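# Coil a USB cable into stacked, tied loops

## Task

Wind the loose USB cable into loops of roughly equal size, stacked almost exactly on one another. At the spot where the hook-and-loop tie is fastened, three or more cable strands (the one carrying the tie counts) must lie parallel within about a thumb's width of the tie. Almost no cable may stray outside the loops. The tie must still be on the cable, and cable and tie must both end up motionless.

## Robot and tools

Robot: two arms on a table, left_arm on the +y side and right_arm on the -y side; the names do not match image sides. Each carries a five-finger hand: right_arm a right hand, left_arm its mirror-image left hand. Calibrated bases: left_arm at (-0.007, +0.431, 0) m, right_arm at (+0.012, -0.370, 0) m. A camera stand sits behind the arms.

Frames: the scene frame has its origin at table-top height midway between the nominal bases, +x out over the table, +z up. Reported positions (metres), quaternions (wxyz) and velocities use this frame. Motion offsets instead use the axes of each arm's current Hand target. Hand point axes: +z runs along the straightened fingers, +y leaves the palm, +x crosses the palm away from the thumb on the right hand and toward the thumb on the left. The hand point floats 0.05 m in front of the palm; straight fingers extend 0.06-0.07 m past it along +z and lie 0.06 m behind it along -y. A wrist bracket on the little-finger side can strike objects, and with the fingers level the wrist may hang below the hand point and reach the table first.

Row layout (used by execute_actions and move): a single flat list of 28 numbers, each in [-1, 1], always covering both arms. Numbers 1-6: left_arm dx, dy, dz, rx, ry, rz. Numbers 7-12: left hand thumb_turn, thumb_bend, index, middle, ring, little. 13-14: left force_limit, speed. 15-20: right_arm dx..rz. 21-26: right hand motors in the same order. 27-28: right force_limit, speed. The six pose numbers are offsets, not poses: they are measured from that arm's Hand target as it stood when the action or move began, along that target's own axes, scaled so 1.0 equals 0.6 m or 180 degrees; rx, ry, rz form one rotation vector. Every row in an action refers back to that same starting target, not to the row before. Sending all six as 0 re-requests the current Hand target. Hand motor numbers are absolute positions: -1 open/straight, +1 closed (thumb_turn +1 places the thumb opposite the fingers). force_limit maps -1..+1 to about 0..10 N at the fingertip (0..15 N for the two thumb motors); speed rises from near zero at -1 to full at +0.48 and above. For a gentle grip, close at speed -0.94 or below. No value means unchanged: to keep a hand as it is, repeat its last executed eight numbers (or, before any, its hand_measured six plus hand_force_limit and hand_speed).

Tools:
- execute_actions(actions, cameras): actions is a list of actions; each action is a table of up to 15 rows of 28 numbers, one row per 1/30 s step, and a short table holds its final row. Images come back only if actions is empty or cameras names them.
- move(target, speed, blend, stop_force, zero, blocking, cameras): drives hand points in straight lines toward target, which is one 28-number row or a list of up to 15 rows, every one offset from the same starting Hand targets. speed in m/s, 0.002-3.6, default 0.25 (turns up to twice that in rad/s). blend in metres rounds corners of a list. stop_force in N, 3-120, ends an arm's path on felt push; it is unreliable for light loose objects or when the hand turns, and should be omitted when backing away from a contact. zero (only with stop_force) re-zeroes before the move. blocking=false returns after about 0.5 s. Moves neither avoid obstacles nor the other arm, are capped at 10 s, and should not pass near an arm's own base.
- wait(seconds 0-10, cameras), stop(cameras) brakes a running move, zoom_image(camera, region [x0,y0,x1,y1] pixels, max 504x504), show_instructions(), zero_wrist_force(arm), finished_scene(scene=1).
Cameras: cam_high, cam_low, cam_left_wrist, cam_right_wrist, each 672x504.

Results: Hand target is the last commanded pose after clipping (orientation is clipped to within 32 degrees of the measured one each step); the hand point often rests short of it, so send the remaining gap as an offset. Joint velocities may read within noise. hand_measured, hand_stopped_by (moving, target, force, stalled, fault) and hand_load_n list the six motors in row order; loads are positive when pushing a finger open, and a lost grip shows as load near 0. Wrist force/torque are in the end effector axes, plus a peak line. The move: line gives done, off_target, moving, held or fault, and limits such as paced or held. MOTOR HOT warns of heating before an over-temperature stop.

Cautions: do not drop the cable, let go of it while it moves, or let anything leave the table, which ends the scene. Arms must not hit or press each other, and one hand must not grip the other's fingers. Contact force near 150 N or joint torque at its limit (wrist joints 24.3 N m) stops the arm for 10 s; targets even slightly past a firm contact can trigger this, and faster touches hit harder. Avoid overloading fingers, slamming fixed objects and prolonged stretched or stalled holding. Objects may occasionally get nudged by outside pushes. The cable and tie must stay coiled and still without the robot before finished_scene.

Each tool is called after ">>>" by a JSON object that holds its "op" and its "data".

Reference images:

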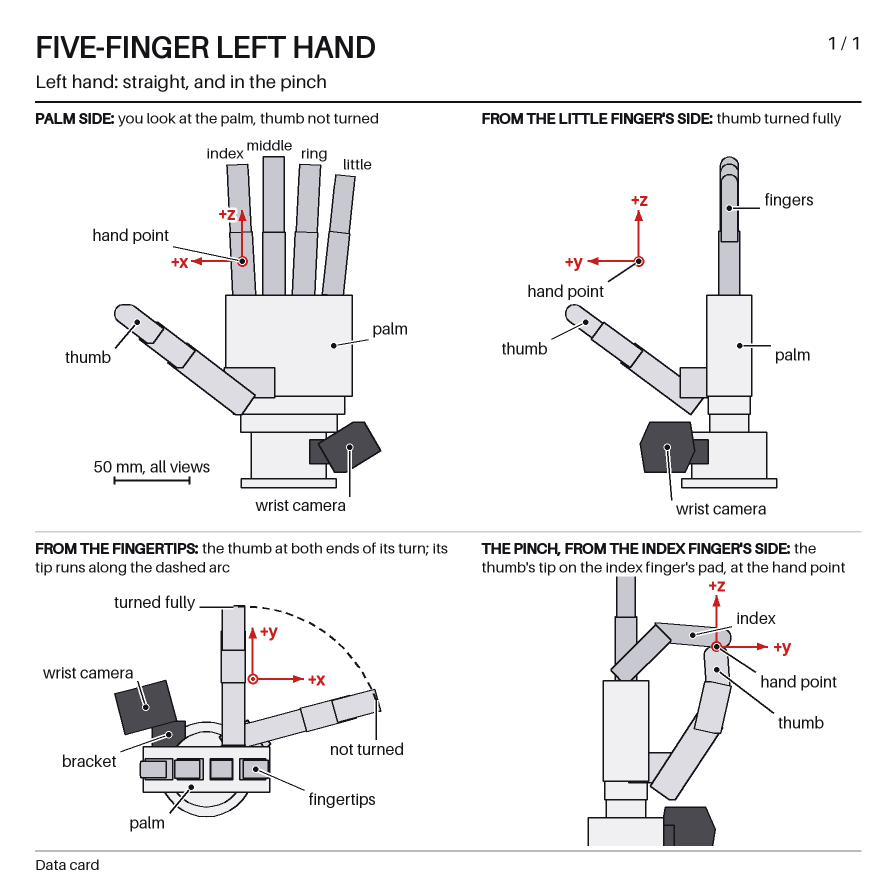

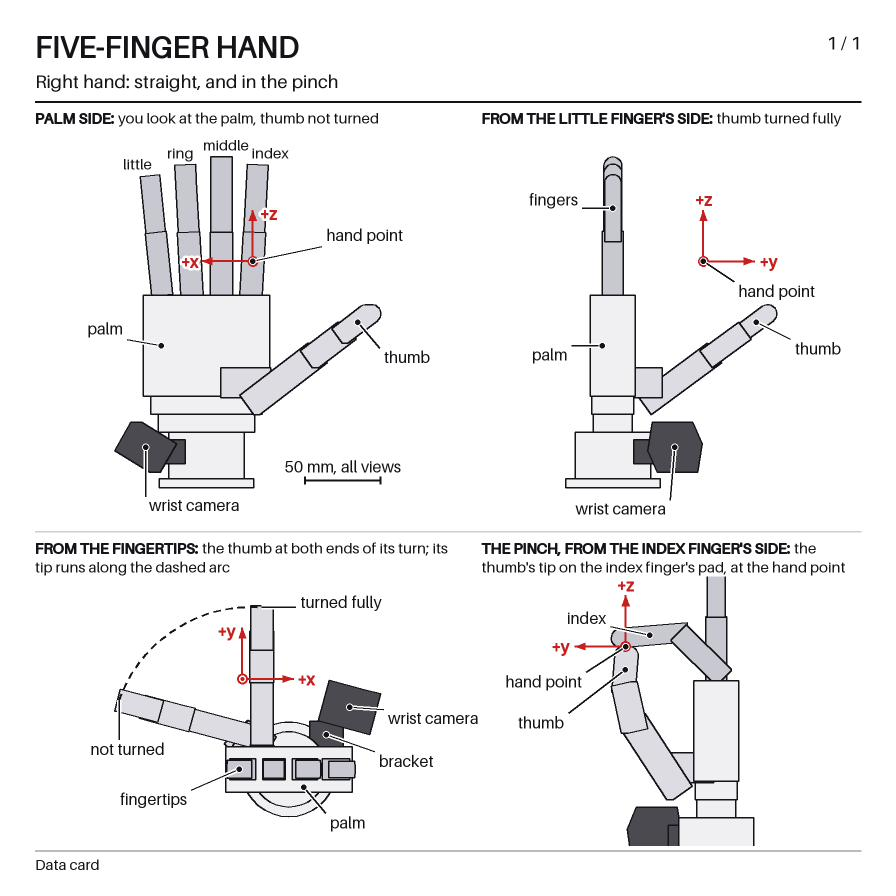

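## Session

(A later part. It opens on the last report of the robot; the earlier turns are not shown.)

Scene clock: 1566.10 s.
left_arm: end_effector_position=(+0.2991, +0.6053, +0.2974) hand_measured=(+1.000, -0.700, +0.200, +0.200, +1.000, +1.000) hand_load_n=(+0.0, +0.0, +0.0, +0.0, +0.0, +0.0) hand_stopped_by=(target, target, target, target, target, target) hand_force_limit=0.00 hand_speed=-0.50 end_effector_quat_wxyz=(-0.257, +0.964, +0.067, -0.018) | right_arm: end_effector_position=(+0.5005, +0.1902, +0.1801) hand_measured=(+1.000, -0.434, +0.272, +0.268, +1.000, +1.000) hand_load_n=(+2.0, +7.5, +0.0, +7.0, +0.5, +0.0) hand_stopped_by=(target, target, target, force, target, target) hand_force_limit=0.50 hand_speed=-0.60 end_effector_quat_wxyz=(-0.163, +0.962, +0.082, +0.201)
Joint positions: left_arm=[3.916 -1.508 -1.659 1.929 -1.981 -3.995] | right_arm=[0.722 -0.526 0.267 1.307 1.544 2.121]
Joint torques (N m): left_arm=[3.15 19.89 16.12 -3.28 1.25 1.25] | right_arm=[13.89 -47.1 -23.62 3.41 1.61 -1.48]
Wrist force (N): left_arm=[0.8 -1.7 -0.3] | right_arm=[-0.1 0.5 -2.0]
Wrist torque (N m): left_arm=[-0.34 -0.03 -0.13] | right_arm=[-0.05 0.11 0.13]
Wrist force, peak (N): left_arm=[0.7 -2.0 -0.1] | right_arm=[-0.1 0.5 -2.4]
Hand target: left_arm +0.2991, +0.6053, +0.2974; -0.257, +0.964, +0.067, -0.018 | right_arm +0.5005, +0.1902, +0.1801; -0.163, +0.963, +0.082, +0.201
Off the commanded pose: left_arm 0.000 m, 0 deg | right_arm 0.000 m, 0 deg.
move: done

>>> {"op": "move", "data": {"target": [[0,0,0,0,0,0,1,-0.7,0.2,0.2,1,1,0,-0.5,-0.1087,-0.0240,-0.1308,0,0,-0.2778,1,-0.426,0.272,0.272,1,1,0.5,-0.6]], "speed": 0.17}}

>>> {"op": "move", "data": {"target": [[0,0,0,0,0,0,1,-0.7,0.2,0.2,1,1,0,-0.5,-0.0957,0.0078,-0.1192,0,0,-0.25,1,-0.426,0.272,0.272,1,1,0.5,-0.6]], "speed": 0.17}}

>>> {"op": "move", "data": {"target": [[0,0,0,0,0,0,1,-0.7,0.2,0.2,1,1,0,-0.5,-0.1473,-0.0588,-0.0517,0,0,-0.3056,1,-0.426,0.272,0.272,1,1,0.5,-0.6]], "speed": 0.17, "cameras": ["cam_high","cam_low","cam_right_wrist"]}}

>>> {"op": "zoom_image", "data": {"camera": "cam_high", "region": [340, 180, 460, 310]}}

>>> {"op": "zoom_image", "data": {"camera": "cam_low", "region": [240, 140, 380, 300]}}

Scene clock: 1572.73 s.
left_arm: end_effector_position=(+0.2991, +0.6053, +0.2974) hand_measured=(+1.000, -0.700, +0.200, +0.200, +1.000, +1.000) hand_load_n=(+0.0, +0.0, +0.0, +0.0, +0.0, +0.0) hand_stopped_by=(target, target, target, target, target, target) hand_force_limit=0.00 hand_speed=-0.50 end_effector_quat_wxyz=(-0.257, +0.964, +0.067, -0.018) | right_arm: end_effector_position=(+0.4100, +0.1705, +0.2252) hand_measured=(+1.000, -0.434, +0.272, +0.268, +1.000, +1.000) hand_load_n=(+2.5, +7.0, +0.0, +7.0, +0.0, +0.0) hand_stopped_by=(target, target, target, force, target, target) hand_force_limit=0.50 hand_speed=-0.60 end_effector_quat_wxyz=(-0.063, +0.838, +0.481, +0.251)
Joint positions: left_arm=[3.916 -1.508 -1.659 1.929 -1.981 -3.995] | right_arm=[0.86 -0.926 0.936 1.039 1.613 1.368]
Joint torques (N m): left_arm=[2.1 19.39 15.01 -3.3 1.39 1.2] | right_arm=[13.54 -54.91 -9.44 -1.01 1.8 -1.46]
Wrist force (N): left_arm=[0.6 -1.8 -0.1] | right_arm=[0.4 0.5 -2.8]
Wrist torque (N m): left_arm=[-0.38 -0.01 -0.13] | right_arm=[-0.04 0.08 0.20]
Wrist force, peak (N): left_arm=[0.7 -1.9 -0.1] | right_arm=[0.1 0.6 -3.0]
Hand target: left_arm +0.2991, +0.6053, +0.2974; -0.257, +0.964, +0.067, -0.018 | right_arm +0.4100, +0.1705, +0.2252; -0.063, +0.838, +0.481, +0.251
Off the commanded pose: left_arm 0.000 m, 0 deg | right_arm 0.000 m, 0 deg.
move: done

Scene clock: 1575.77 s.
left_arm: end_effector_position=(+0.2991, +0.6053, +0.2974) hand_measured=(+1.000, -0.700, +0.200, +0.200, +1.000, +1.000) hand_load_n=(+0.0, +0.0, +0.0, +0.0, +0.0, +0.0) hand_stopped_by=(target, target, target, target, target, target) hand_force_limit=0.00 hand_speed=-0.50 end_effector_quat_wxyz=(-0.257, +0.964, +0.067, -0.018) | right_arm: end_effector_position=(+0.3645, +0.0988, +0.2602) hand_measured=(+1.000, -0.434, +0.272, +0.268, +1.000, +1.000) hand_load_n=(+2.5, +7.0, +0.0, +7.0, +0.0, +0.0) hand_stopped_by=(target, target, target, force, target, target) hand_force_limit=0.50 hand_speed=-0.60 end_effector_quat_wxyz=(+0.038, +0.590, +0.765, +0.256)
Joint positions: left_arm=[3.916 -1.508 -1.659 1.929 -1.981 -3.995] | right_arm=[0.815 -1.27 1.425 0.893 1.591 0.544]
Joint torques (N m): left_arm=[3.03 19.44 15.17 -3.25 1.39 1.42] | right_arm=[-13.15 -40.78 -7.36 -1.14 -1.67 -1.48]
Wrist force (N): left_arm=[0.6 -1.6 -0.1] | right_arm=[0.6 0.7 -2.9]
Wrist torque (N m): left_arm=[-0.34 -0.01 -0.13] | right_arm=[0.01 0.03 0.28]
Wrist force, peak (N): left_arm=[0.6 -1.9 -0.2] | right_arm=[0.7 0.8 -3.2]
Hand target: left_arm +0.2991, +0.6053, +0.2974; -0.257, +0.964, +0.067, -0.018 | right_arm +0.3645, +0.0988, +0.2602; +0.038, +0.590, +0.765, +0.256
Off the commanded pose: left_arm 0.000 m, 0 deg | right_arm 0.000 m, 0 deg.
move: done

Scene clock: 1579.33 s.
left_arm: end_effector_position=(+0.2991, +0.6053, +0.2974) hand_measured=(+1.000, -0.700, +0.200, +0.200, +1.000, +1.000) hand_load_n=(+0.0, +0.0, +0.0, +0.0, +0.0, +0.0) hand_stopped_by=(target, target, target, target, target, target) hand_force_limit=0.00 hand_speed=-0.50 end_effector_quat_wxyz=(-0.257, +0.964, +0.067, -0.018) | right_arm: end_effector_position=(+0.3488, +0.0005, +0.2502) hand_measured=(+1.000, -0.434, +0.272, +0.268, +1.000, +1.000) hand_load_n=(+2.5, +7.0, +0.0, +7.0, +0.0, +0.0) hand_stopped_by=(target, target, target, force, target, target) hand_force_limit=0.50 hand_speed=-0.60 end_effector_quat_wxyz=(+0.152, +0.170, +0.951, +0.209) end_effector_velocity=(+0.000, +0.000, +0.000) end_effector_angular_velocity=(-0.001, -0.001, +0.003)
Joint positions: left_arm=[3.916 -1.508 -1.659 1.929 -1.981 -3.995] | right_arm=[0.454 -1.575 1.85 0.795 1.413 -0.731]
Joint velocities: left_arm=[within noise] | right_arm=[-0.002 0 0 0 -0.001 -0.005]
Joint torques (N m): left_arm=[2.68 19.46 15.66 -3.31 1.37 1.03] | right_arm=[-13.54 -26.29 -7.35 3.66 -2.03 -1.43]
Wrist force (N): left_arm=[0.8 -1.7 -0.2] | right_arm=[0.8 0.6 -2.8]
Wrist torque (N m): left_arm=[-0.35 -0.03 -0.12] | right_arm=[-0.05 -0.06 0.40]
Wrist force, peak (N): left_arm=[0.8 -1.8 -0.1] | right_arm=[0.6 0.4 -3.2]
Hand target: left_arm +0.2991, +0.6053, +0.2974; -0.257, +0.964, +0.067, -0.018 | right_arm +0.3488, +0.0004, +0.2502; +0.152, +0.170, +0.951, +0.209
Off the commanded pose: left_arm 0.000 m, 0 deg | right_arm 0.000 m, 0 deg.
move: done
camera_calibration:
cam_right_wrist: T_world_to_cam=[[-0.0181379, 0.924608, 0.380487, -0.0913391], [0.623315, -0.287091, 0.727363, -0.401544], [0.781761, 0.250356, -0.571115, -0.0207888], [0, 0, 0, 1]] pos_world=[0.264883, -0.0256222, 0.314949]
Images, in order (width x height): cam_high 672x504, cam_low 672x504, cam_right_wrist 672x504.

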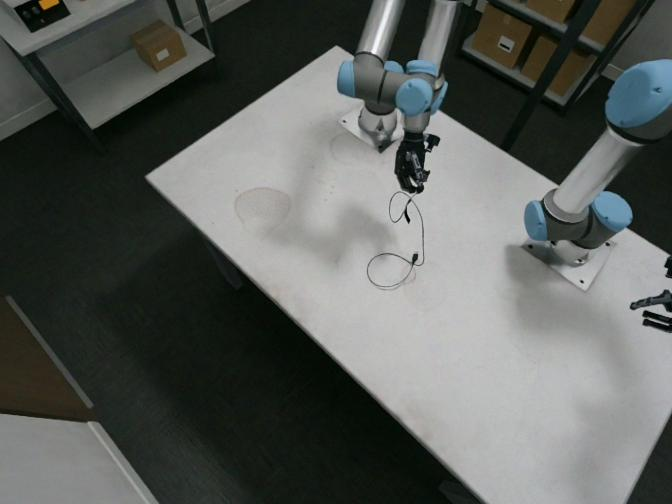

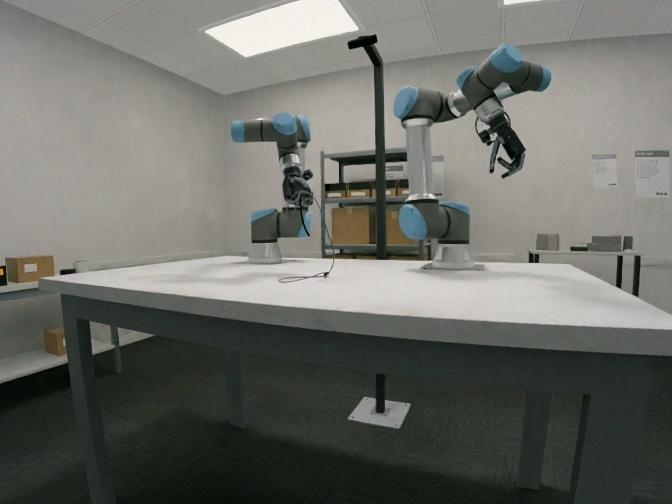

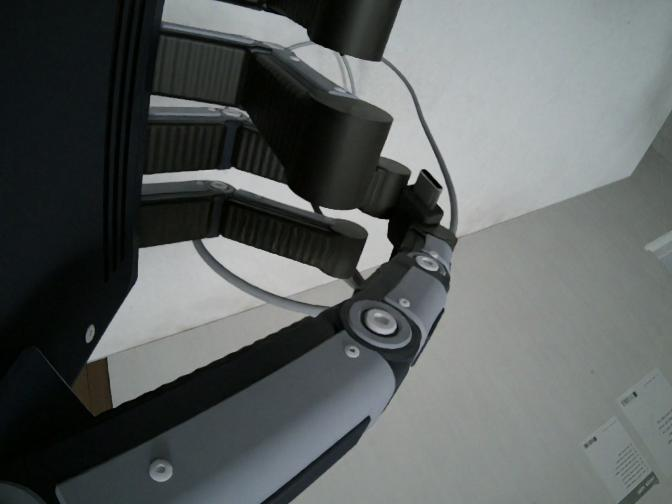

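Scaled by 3.877 from the camera's 672x504 image, which has a finer 960x720 frame.

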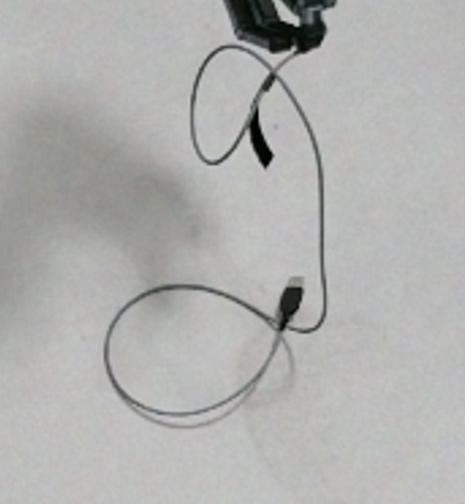

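Scaled by 3.150 from the camera's 672x504 image, which has a finer 960x720 frame.

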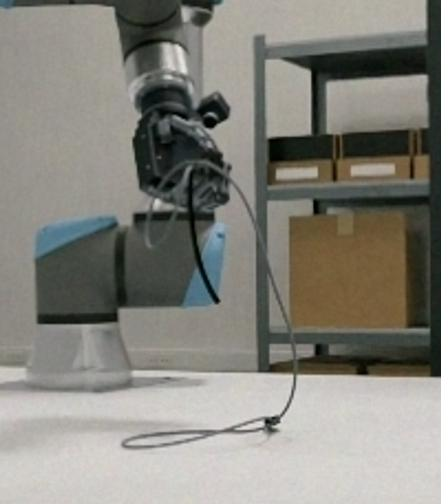

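>>> {"op": "zoom_image", "data": {"camera": "cam_low", "region": [275, 150, 345, 290]}}

>>> {"op": "zoom_image", "data": {"camera": "cam_right_wrist", "region": [140, 0, 480, 340]}}

>>> {"op": "zoom_image", "data": {"camera": "cam_high", "region": [380, 130, 440, 240]}}

>>> {"op": "zoom_image", "data": {"camera": "cam_high", "region": [355, 235, 440, 300]}}

Scaled by 3.600 from the camera's 672x504 image, which has a finer 960x720 frame.

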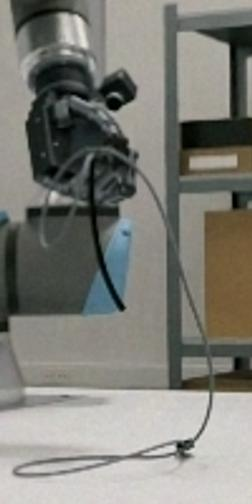

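Scaled by 1.482 from the camera's 672x504 image, which has a finer 960x720 frame.

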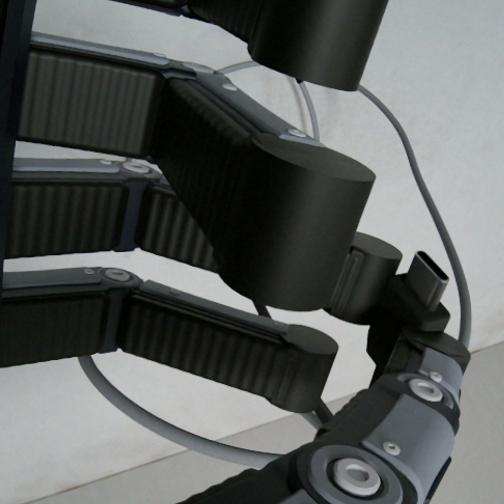

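Scaled by 4.582 from the camera's 672x504 image, which has a finer 960x720 frame.

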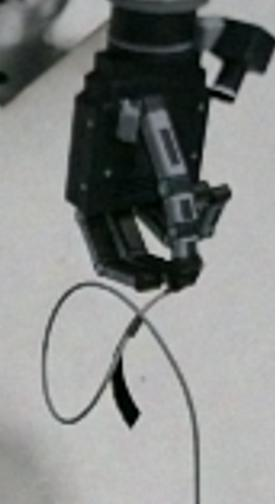

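Scaled by 5.929 from the camera's 672x504 image, which has a finer 960x720 frame.

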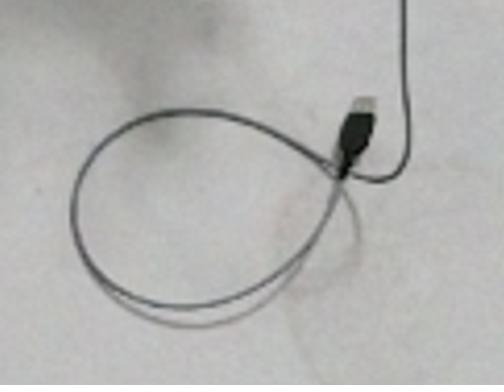

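>>> {"op": "wait", "data": {"seconds": 0.1, "cameras": ["cam_left_wrist","cam_low","cam_high"]}}

Scene clock: 1590.00 s.
left_arm: end_effector_position=(+0.2991, +0.6053, +0.2974) hand_measured=(+1.000, -0.700, +0.200, +0.200, +1.000, +1.000) hand_load_n=(+0.0, +0.0, +0.0, +0.0, +0.0, +0.0) hand_stopped_by=(target, target, target, target, target, target) hand_force_limit=0.00 hand_speed=-0.50 end_effector_quat_wxyz=(-0.257, +0.964, +0.067, -0.018) | right_arm: end_effector_position=(+0.3488, +0.0004, +0.2502) hand_measured=(+1.000, -0.434, +0.272, +0.268, +1.000, +1.000) hand_load_n=(+2.5, +7.0, +0.0, +7.0, +0.0, +0.0) hand_stopped_by=(target, target, target, force, target, target) hand_force_limit=0.50 hand_speed=-0.60 end_effector_quat_wxyz=(+0.152, +0.170, +0.951, +0.209)
Joint positions: left_arm=[3.916 -1.508 -1.659 1.929 -1.981 -3.995] | right_arm=[0.454 -1.575 1.85 0.795 1.413 -0.732]
Joint torques (N m): left_arm=[2.46 19.49 16.1 -3.31 1.39 1.07] | right_arm=[-13.06 -26.31 -7.92 3.54 -1.92 -1.43]
Wrist force (N): left_arm=[0.7 -1.6 -0.1] | right_arm=[0.6 0.6 -2.4]
Wrist torque (N m): left_arm=[-0.34 -0.01 -0.13] | right_arm=[-0.06 -0.04 0.39]
Wrist force, peak (N): left_arm=[0.7 -1.9 -0.3] | right_arm=[0.6 0.7 -2.9]
Hand target: left_arm +0.2991, +0.6053, +0.2974; -0.257, +0.964, +0.067, -0.018 | right_arm +0.3488, +0.0004, +0.2502; +0.152, +0.170, +0.951, +0.209
Off the commanded pose: left_arm 0.000 m, 0 deg | right_arm 0.000 m, 0 deg.
wait: 0.10 s; at rest from the start
camera_calibration:
cam_left_wrist: T_world_to_cam=[[0.112264, 0.862525, 0.493403, -0.705673], [0.911262, -0.287362, 0.295001, -0.180939], [0.396231, 0.416501, -0.818247, -0.0130783], [0, 0, 0, 1]] pos_world=[0.249286, 0.562113, 0.390857]
Images, in order (width x height): cam_high 672x504, cam_low 672x504, cam_left_wrist 672x504.

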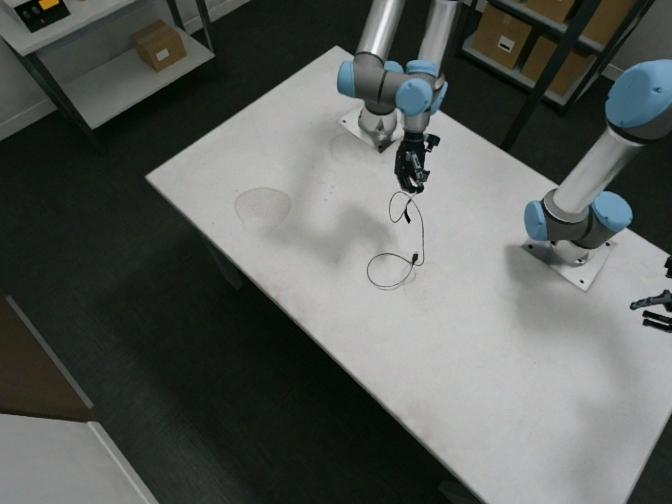

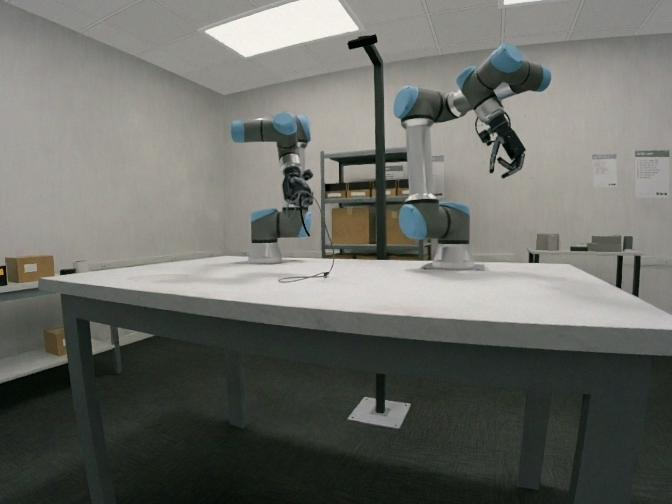

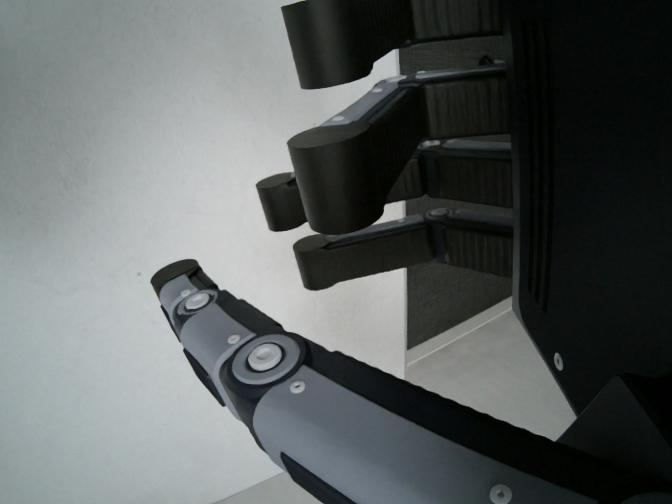

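>>> {"op": "move", "data": {"target": [[0,0,0,0,0,0,1,-0.7,0.2,0.2,1,1,0,-0.5,0,0,0,0,0,-0.5,1,-0.426,0.272,0.272,1,1,0.5,-0.6]], "speed": 0.3, "cameras": ["cam_high","cam_low","cam_right_wrist"]}}

>>> {"op": "zoom_image", "data": {"camera": "cam_low", "region": [265, 150, 345, 290]}}

>>> {"op": "zoom_image", "data": {"camera": "cam_high", "region": [350, 150, 450, 300]}}

Scene clock: 1610.27 s.
left_arm: end_effector_position=(+0.2991, +0.6053, +0.2974) hand_measured=(+1.000, -0.700, +0.200, +0.200, +1.000, +1.000) hand_load_n=(+0.0, +0.0, +0.0, +0.0, +0.0, +0.0) hand_stopped_by=(target, target, target, target, target, target) hand_force_limit=0.00 hand_speed=-0.50 end_effector_quat_wxyz=(-0.257, +0.964, +0.067, -0.018) | right_arm: end_effector_position=(+0.3488, +0.0004, +0.2502) hand_measured=(+1.000, -0.434, +0.272, +0.268, +1.000, +1.000) hand_load_n=(+2.5, +7.0, +0.0, +6.5, +0.0, +0.0) hand_stopped_by=(target, target, target, force, target, target) hand_force_limit=0.50 hand_speed=-0.60 end_effector_quat_wxyz=(+0.255, -0.552, +0.793, +0.040)
Joint positions: left_arm=[3.916 -1.508 -1.659 1.929 -1.981 -3.995] | right_arm=[0.321 -1.446 1.631 0.907 1.35 -2.421]
Joint torques (N m): left_arm=[2.26 19.46 15.1 -3.49 1.59 1.28] | right_arm=[14.3 -14.46 -23.95 3.7 -1.91 -1.51]
Wrist force (N): left_arm=[0.8 -1.6 0.0] | right_arm=[0.0 0.3 -1.9]
Wrist torque (N m): left_arm=[-0.35 -0.02 -0.13] | right_arm=[-0.09 0.02 0.34]
Wrist force, peak (N): left_arm=[0.8 -1.9 -0.2] | right_arm=[0.5 0.7 -3.0]
Hand target: left_arm +0.2991, +0.6053, +0.2974; -0.257, +0.964, +0.067, -0.018 | right_arm +0.3488, +0.0004, +0.2502; +0.255, -0.552, +0.793, +0.040
Off the commanded pose: left_arm 0.000 m, 0 deg | right_arm 0.000 m, 0 deg.
move: done
camera_calibration:
cam_right_wrist: T_world_to_cam=[[-0.938484, 0.115828, -0.325318, 0.40666], [-0.184874, 0.627165, 0.756628, -0.127364], [0.291667, 0.770226, -0.567171, 0.148922], [0, 0, 0, 1]] pos_world=[0.314662, -0.0819282, 0.313125]
Images, in order (width x height): cam_high 672x504, cam_low 672x504, cam_right_wrist 672x504.

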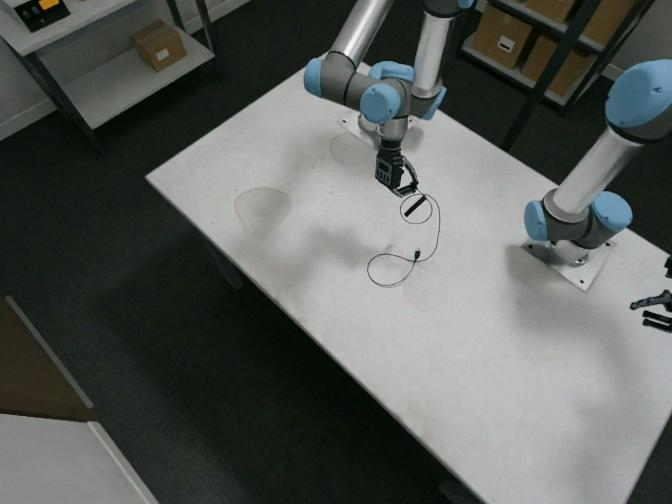

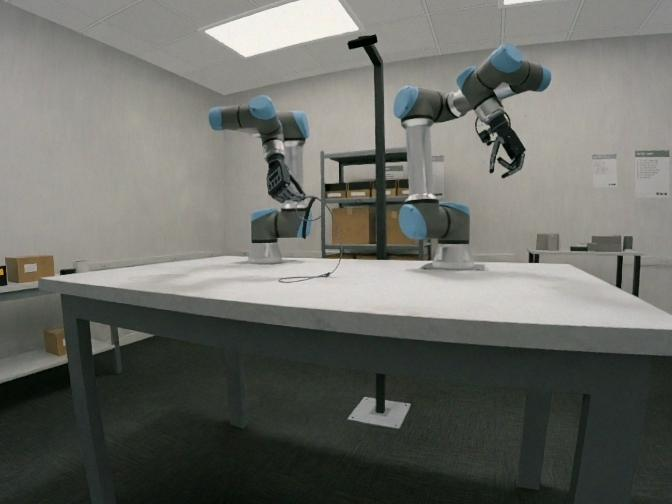

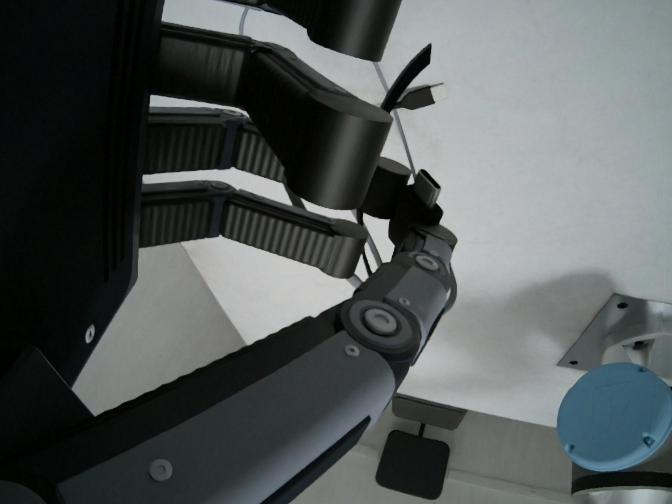

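Scaled by 3.600 from the camera's 672x504 image, which has a finer 960x720 frame.

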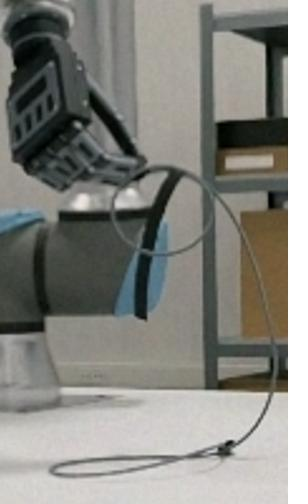

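Scaled by 3.360 from the camera's 672x504 image, which has a finer 960x720 frame.

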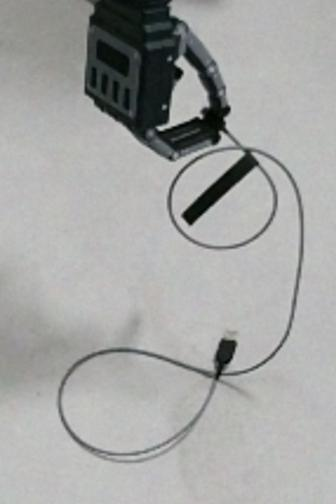

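>>> {"op": "move", "data": {"target": [[0,0,0,0,0,0,1,-0.7,0.2,0.2,1,1,0,-0.5,0,0,0,0,0,-0.5,1,-0.426,0.272,0.272,1,1,0.5,-0.6]], "speed": 0.3, "cameras": ["cam_high","cam_low","cam_right_wrist"]}}

>>> {"op": "zoom_image", "data": {"camera": "cam_low", "region": [265, 150, 345, 290]}}

>>> {"op": "zoom_image", "data": {"camera": "cam_high", "region": [350, 150, 450, 300]}}

Scene clock: 1615.90 s.
left_arm: end_effector_position=(+0.2991, +0.6053, +0.2974) hand_measured=(+1.000, -0.700, +0.200, +0.200, +1.000, +1.000) hand_load_n=(+0.0, +0.0, +0.0, +0.0, +0.0, -0.5) hand_stopped_by=(target, target, target, target, target, target) hand_force_limit=0.00 hand_speed=-0.50 end_effector_quat_wxyz=(-0.257, +0.964, +0.067, -0.018) | right_arm: end_effector_position=(+0.3488, +0.0005, +0.2502) hand_measured=(+1.000, -0.434, +0.272, +0.268, +1.000, +1.000) hand_load_n=(+2.5, +7.0, +0.0, +6.5, +0.0, +0.0) hand_stopped_by=(target, target, target, force, target, target) hand_force_limit=0.50 hand_speed=-0.60 end_effector_quat_wxyz=(-0.209, +0.951, -0.170, +0.152)
Joint positions: left_arm=[3.916 -1.508 -1.659 1.929 -1.981 -3.995] | right_arm=[0.538 -1.313 1.374 0.999 1.453 -3.799]
Joint torques (N m): left_arm=[2.72 20.15 15.55 -3.41 1.39 1.3] | right_arm=[13.76 -20.54 -24.01 3.6 1.64 -1.39]
Wrist force (N): left_arm=[0.6 -1.6 -0.3] | right_arm=[0.0 0.0 -1.5]
Wrist torque (N m): left_arm=[-0.34 -0.01 -0.13] | right_arm=[-0.16 0.07 0.17]
Wrist force, peak (N): left_arm=[0.8 -1.9 -0.3] | right_arm=[0.2 0.6 -2.2]
Hand target: left_arm +0.2991, +0.6053, +0.2974; -0.257, +0.964, +0.067, -0.018 | right_arm +0.3488, +0.0004, +0.2502; -0.209, +0.951, -0.170, +0.152
Off the commanded pose: left_arm 0.000 m, 0 deg | right_arm 0.000 m, 0 deg.
move: done
camera_calibration:
cam_right_wrist: T_world_to_cam=[[0.00648213, -0.935739, -0.352635, 0.0843884], [-0.987096, -0.0624116, 0.147468, 0.305137], [-0.16, 0.347128, -0.924068, 0.395942], [0, 0, 0, 1]] pos_world=[0.364004, -0.0394332, 0.350637]
Images, in order (width x height): cam_high 672x504, cam_low 672x504, cam_right_wrist 672x504.

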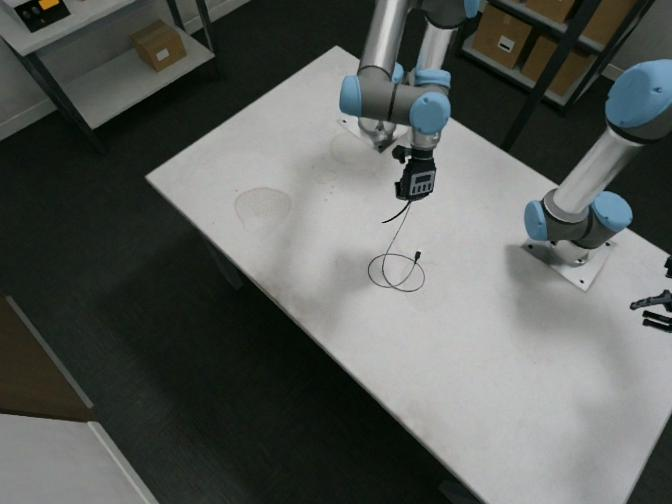

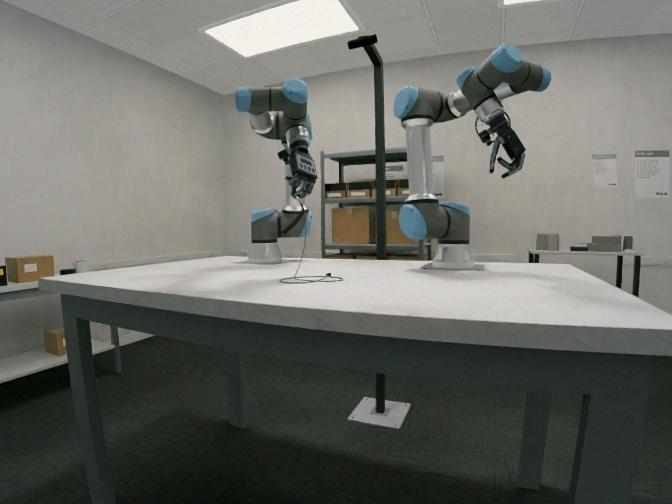

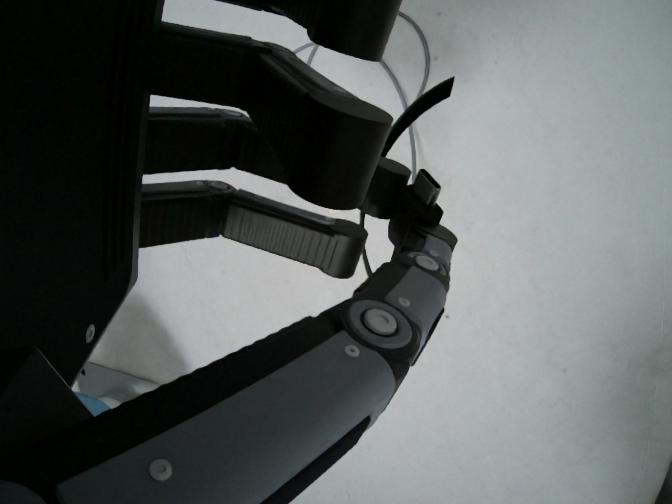

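Scaled by 3.600 from the camera's 672x504 image, which has a finer 960x720 frame.

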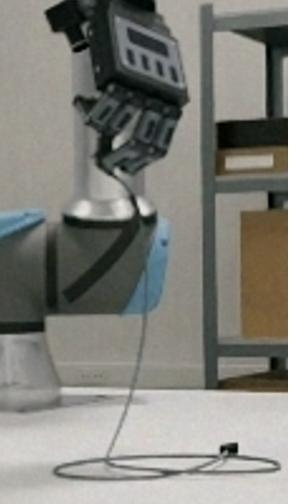

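Scaled by 3.360 from the camera's 672x504 image, which has a finer 960x720 frame.

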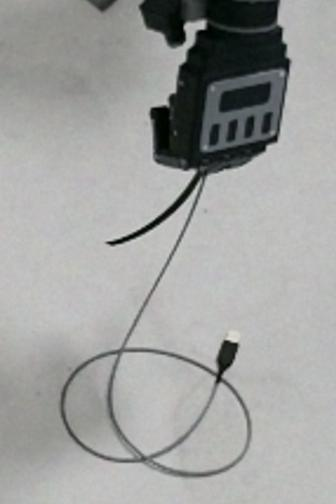

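>>> {"op": "move", "data": {"target": [[0,0,0,0,0,0,1,-0.7,0.2,0.2,1,1,0,-0.5,0,0,0,0,0,-0.7667,1,-0.426,0.272,0.272,1,1,0.5,-0.6]], "speed": 0.3, "cameras": ["cam_high","cam_low","cam_right_wrist"]}}

>>> {"op": "zoom_image", "data": {"camera": "cam_low", "region": [265, 150, 345, 290]}}

>>> {"op": "zoom_image", "data": {"camera": "cam_high", "region": [350, 150, 450, 300]}}

Scene clock: 1630.90 s.
left_arm: end_effector_position=(+0.2991, +0.6053, +0.2974) hand_measured=(+1.000, -0.700, +0.200, +0.200, +1.000, +1.000) hand_load_n=(+0.0, +0.0, +0.0, +0.0, +0.0, +0.0) hand_stopped_by=(target, target, target, target, target, target) hand_force_limit=0.00 hand_speed=-0.50 end_effector_quat_wxyz=(-0.257, +0.964, +0.067, -0.018) | right_arm: end_effector_position=(+0.3488, +0.0005, +0.2502) hand_measured=(+1.000, -0.434, +0.272, +0.268, +1.000, +1.000) hand_load_n=(+2.5, +7.0, +0.5, +7.0, +0.0, +0.0) hand_stopped_by=(target, target, target, force, target, target) hand_force_limit=0.50 hand_speed=-0.60 end_effector_quat_wxyz=(+0.067, +0.500, +0.827, +0.250)
Joint positions: left_arm=[3.916 -1.508 -1.659 1.929 -1.981 -3.995] | right_arm=[0.612 -1.523 1.769 0.808 1.49 -6.143]
Joint torques (N m): left_arm=[1.52 19.04 15.82 -3.44 1.4 1.18] | right_arm=[-13.7 -29.58 -7.25 -1.04 -1.72 -1.31]
Wrist force (N): left_arm=[0.7 -1.7 -0.2] | right_arm=[0.5 0.8 -2.9]
Wrist torque (N m): left_arm=[-0.36 -0.01 -0.13] | right_arm=[0.00 0.02 0.31]
Wrist force, peak (N): left_arm=[0.8 -2.0 -0.2] | right_arm=[0.4 0.9 -3.0]
Hand target: left_arm +0.2991, +0.6053, +0.2974; -0.257, +0.964, +0.067, -0.018 | right_arm +0.3488, +0.0004, +0.2502; +0.067, +0.499, +0.827, +0.250
Off the commanded pose: left_arm 0.000 m, 0 deg | right_arm 0.000 m, 0 deg.
move: done
camera_calibration:
cam_right_wrist: T_world_to_cam=[[0.608988, 0.604555, 0.513465, -0.343141], [0.418576, -0.794821, 0.439379, -0.257862], [0.673741, -0.0526526, -0.737089, 0.0585771], [0, 0, 0, 1]] pos_world=[0.277438, 0.00557791, 0.332667]
Images, in order (width x height): cam_high 672x504, cam_low 672x504, cam_right_wrist 672x504.

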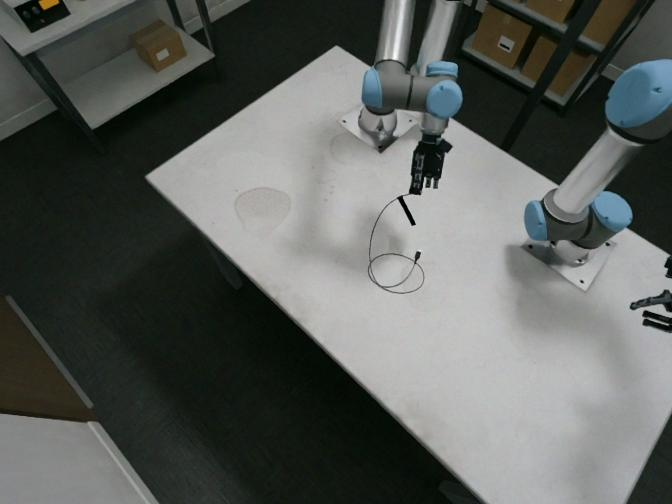

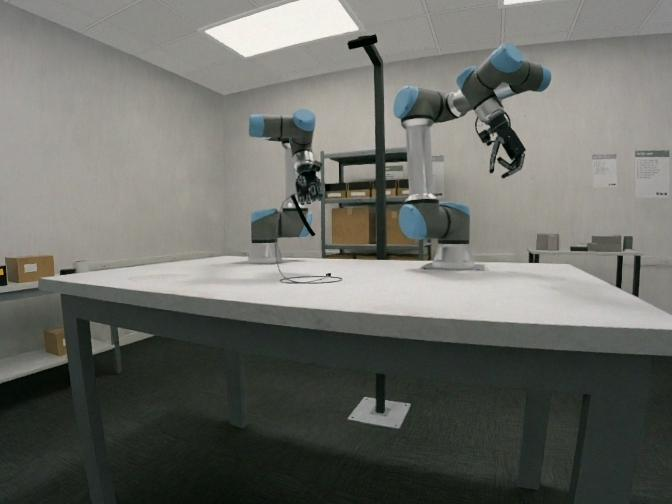

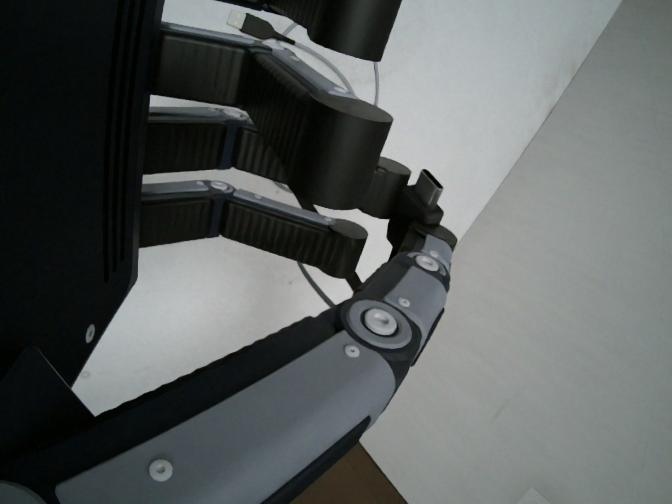

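Scaled by 3.600 from the camera's 672x504 image, which has a finer 960x720 frame.

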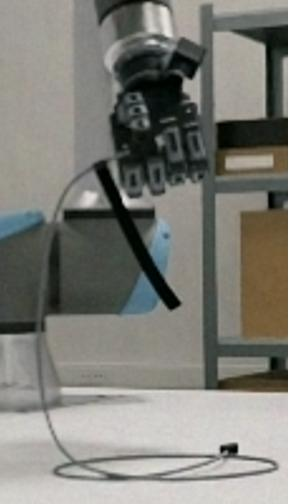

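Scaled by 3.360 from the camera's 672x504 image, which has a finer 960x720 frame.

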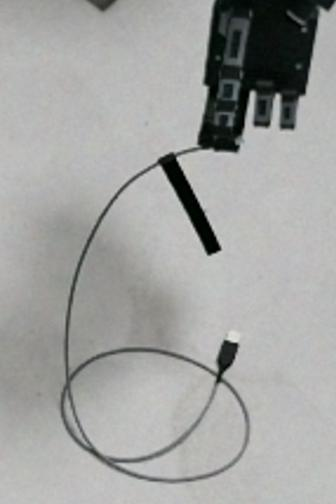

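>>> {"op": "move", "data": {"target": [[0,0,0,0,0,0,1,-0.7,0.2,0.2,1,1,0,-0.5,-0.1925,0.0610,0.0228,0,0,0.5333,1,-0.426,0.272,0.272,1,1,0.5,-0.6]], "speed": 0.25, "cameras": ["cam_high","cam_low"]}}

>>> {"op": "zoom_image", "data": {"camera": "cam_high", "region": [340, 180, 460, 310]}}

Scene clock: 1657.67 s.
left_arm: end_effector_position=(+0.2991, +0.6053, +0.2974) hand_measured=(+1.000, -0.700, +0.200, +0.200, +1.000, +1.000) hand_load_n=(+0.0, +0.0, +0.0, +0.0, +0.0, +0.0) hand_stopped_by=(target, target, target, target, target, target) hand_force_limit=0.00 hand_speed=-0.50 end_effector_quat_wxyz=(-0.257, +0.964, +0.067, -0.018) | right_arm: end_effector_position=(+0.4395, -0.0803, +0.2398) hand_measured=(+1.000, -0.434, +0.272, +0.268, +1.000, +1.000) hand_load_n=(+2.5, +7.0, +0.0, +7.0, +0.0, +0.0) hand_stopped_by=(target, target, target, force, target, target) hand_force_limit=0.50 hand_speed=-0.60 end_effector_quat_wxyz=(-0.141, +0.949, +0.182, +0.217)
Joint positions: left_arm=[3.916 -1.508 -1.659 1.929 -1.981 -3.995] | right_arm=[0.36 -1.315 1.43 0.97 1.368 -4.691]
Joint torques (N m): left_arm=[1.15 19.28 16 -3.35 1.42 1.16] | right_arm=[-12.98 -20.24 -24.04 3.75 -1.88 1.35]
Wrist force (N): left_arm=[0.6 -1.7 -0.3] | right_arm=[-0.1 0.3 -2.0]
Wrist torque (N m): left_arm=[-0.35 -0.01 -0.13] | right_arm=[-0.07 0.15 -0.03]
Wrist force, peak (N): left_arm=[0.7 -1.9 -0.2] | right_arm=[0.4 1.0 -3.3]
Hand target: left_arm +0.2991, +0.6053, +0.2974; -0.257, +0.964, +0.067, -0.018 | right_arm +0.4396, -0.0803, +0.2398; -0.141, +0.949, +0.182, +0.217
Off the commanded pose: left_arm 0.000 m, 0 deg | right_arm 0.000 m, 0 deg.
move: done
Images, in order (width x height): cam_high 672x504, cam_low 672x504.

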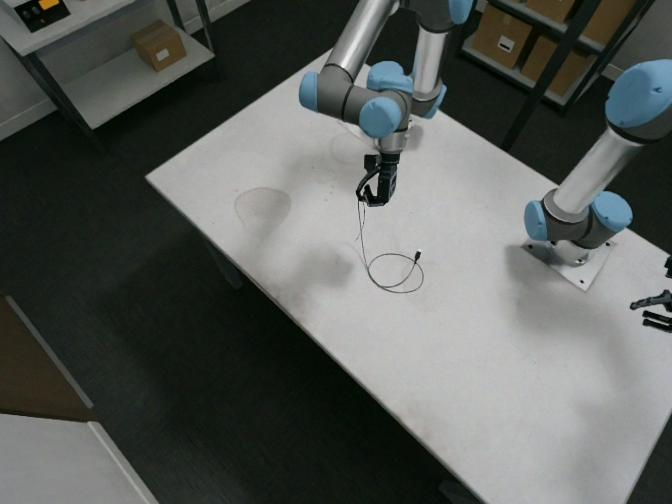

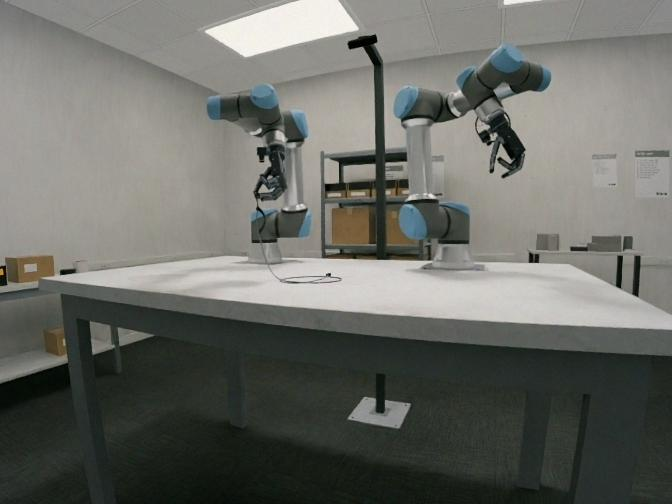

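Scaled by 3.877 from the camera's 672x504 image, which has a finer 960x720 frame.

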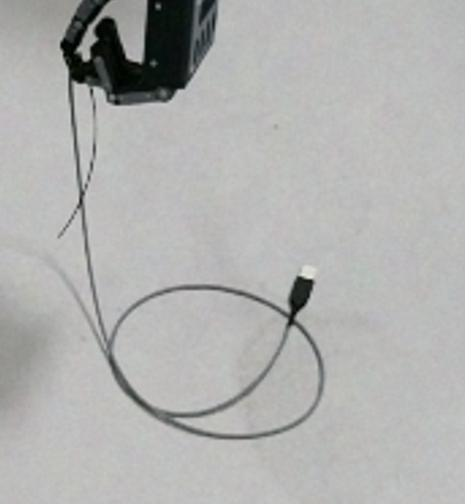

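>>> {"op": "move", "data": {"target": [[0,0,0,0,0,0,1,-0.7,0.2,0.2,1,1,0,-0.5,0.0192,0.1568,0.1490,0,0,0.5333,1,-0.426,0.272,0.272,1,1,0.5,-0.6]], "speed": 0.25, "cameras": ["cam_high","cam_low"]}}

>>> {"op": "zoom_image", "data": {"camera": "cam_high", "region": [320, 180, 440, 310]}}

Scene clock: 1663.90 s.
left_arm: end_effector_position=(+0.2991, +0.6053, +0.2974) hand_measured=(+1.000, -0.700, +0.200, +0.200, +1.000, +1.000) hand_load_n=(+0.0, +0.0, +0.0, +0.0, +0.0, +0.0) hand_stopped_by=(target, target, target, target, target, target) hand_force_limit=0.00 hand_speed=-0.50 end_effector_quat_wxyz=(-0.257, +0.964, +0.067, -0.018) | right_arm: end_effector_position=(+0.5197, -0.1302, +0.1501) hand_measured=(+1.000, -0.434, +0.272, +0.268, +1.000, +1.000) hand_load_n=(+2.0, +7.0, +0.0, +7.5, +0.0, +0.0) hand_stopped_by=(target, target, target, force, target, target) hand_force_limit=0.50 hand_speed=-0.60 end_effector_quat_wxyz=(-0.255, +0.770, -0.583, +0.041)
Joint positions: left_arm=[3.916 -1.508 -1.659 1.929 -1.981 -3.995] | right_arm=[0.016 -1.088 1.384 0.879 1.22 -3.339]
Joint torques (N m): left_arm=[1.68 18.9 16.06 -3.37 1.28 1.16] | right_arm=[-13.31 -28.52 -7.08 -0.57 -2.06 1.23]
Wrist force (N): left_arm=[0.5 -1.8 -0.3] | right_arm=[-0.1 0.5 -2.1]
Wrist torque (N m): left_arm=[-0.37 0.00 -0.14] | right_arm=[-0.06 0.05 0.12]
Wrist force, peak (N): left_arm=[0.7 -1.9 -0.2] | right_arm=[-0.5 0.3 -2.4]
Hand target: left_arm +0.2991, +0.6053, +0.2974; -0.257, +0.964, +0.067, -0.018 | right_arm +0.5197, -0.1302, +0.1500; -0.255, +0.770, -0.583, +0.040
Off the commanded pose: left_arm 0.000 m, 0 deg | right_arm 0.000 m, 0 deg.
move: done
Images, in order (width x height): cam_high 672x504, cam_low 672x504.

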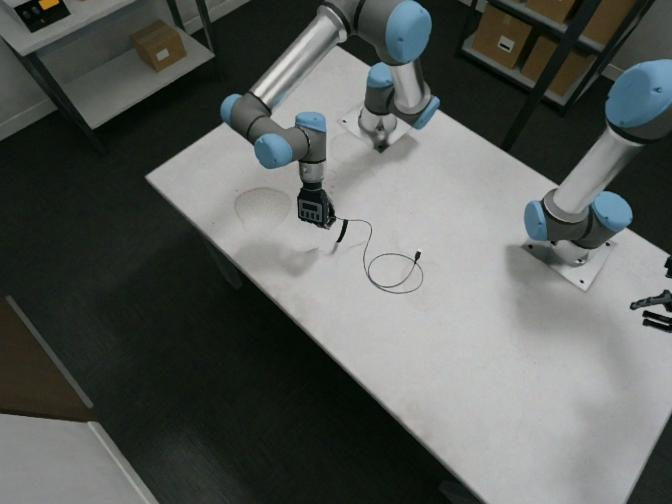

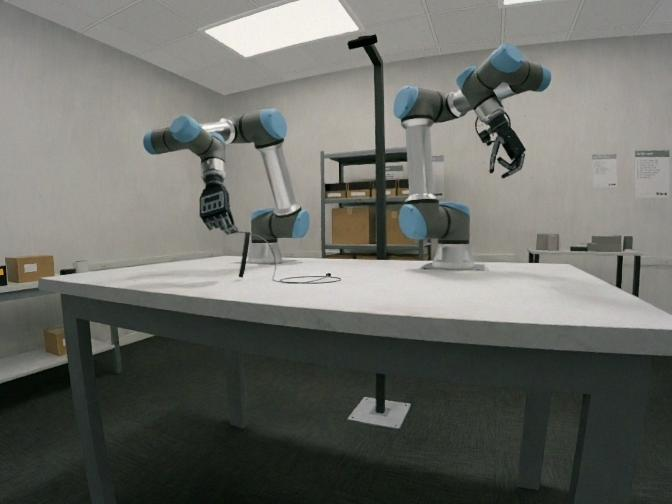

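Scaled by 3.877 from the camera's 672x504 image, which has a finer 960x720 frame.

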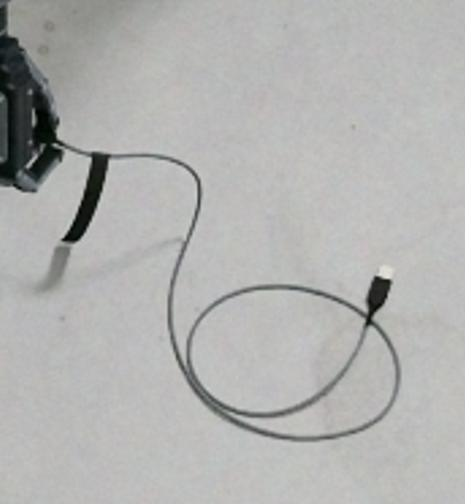

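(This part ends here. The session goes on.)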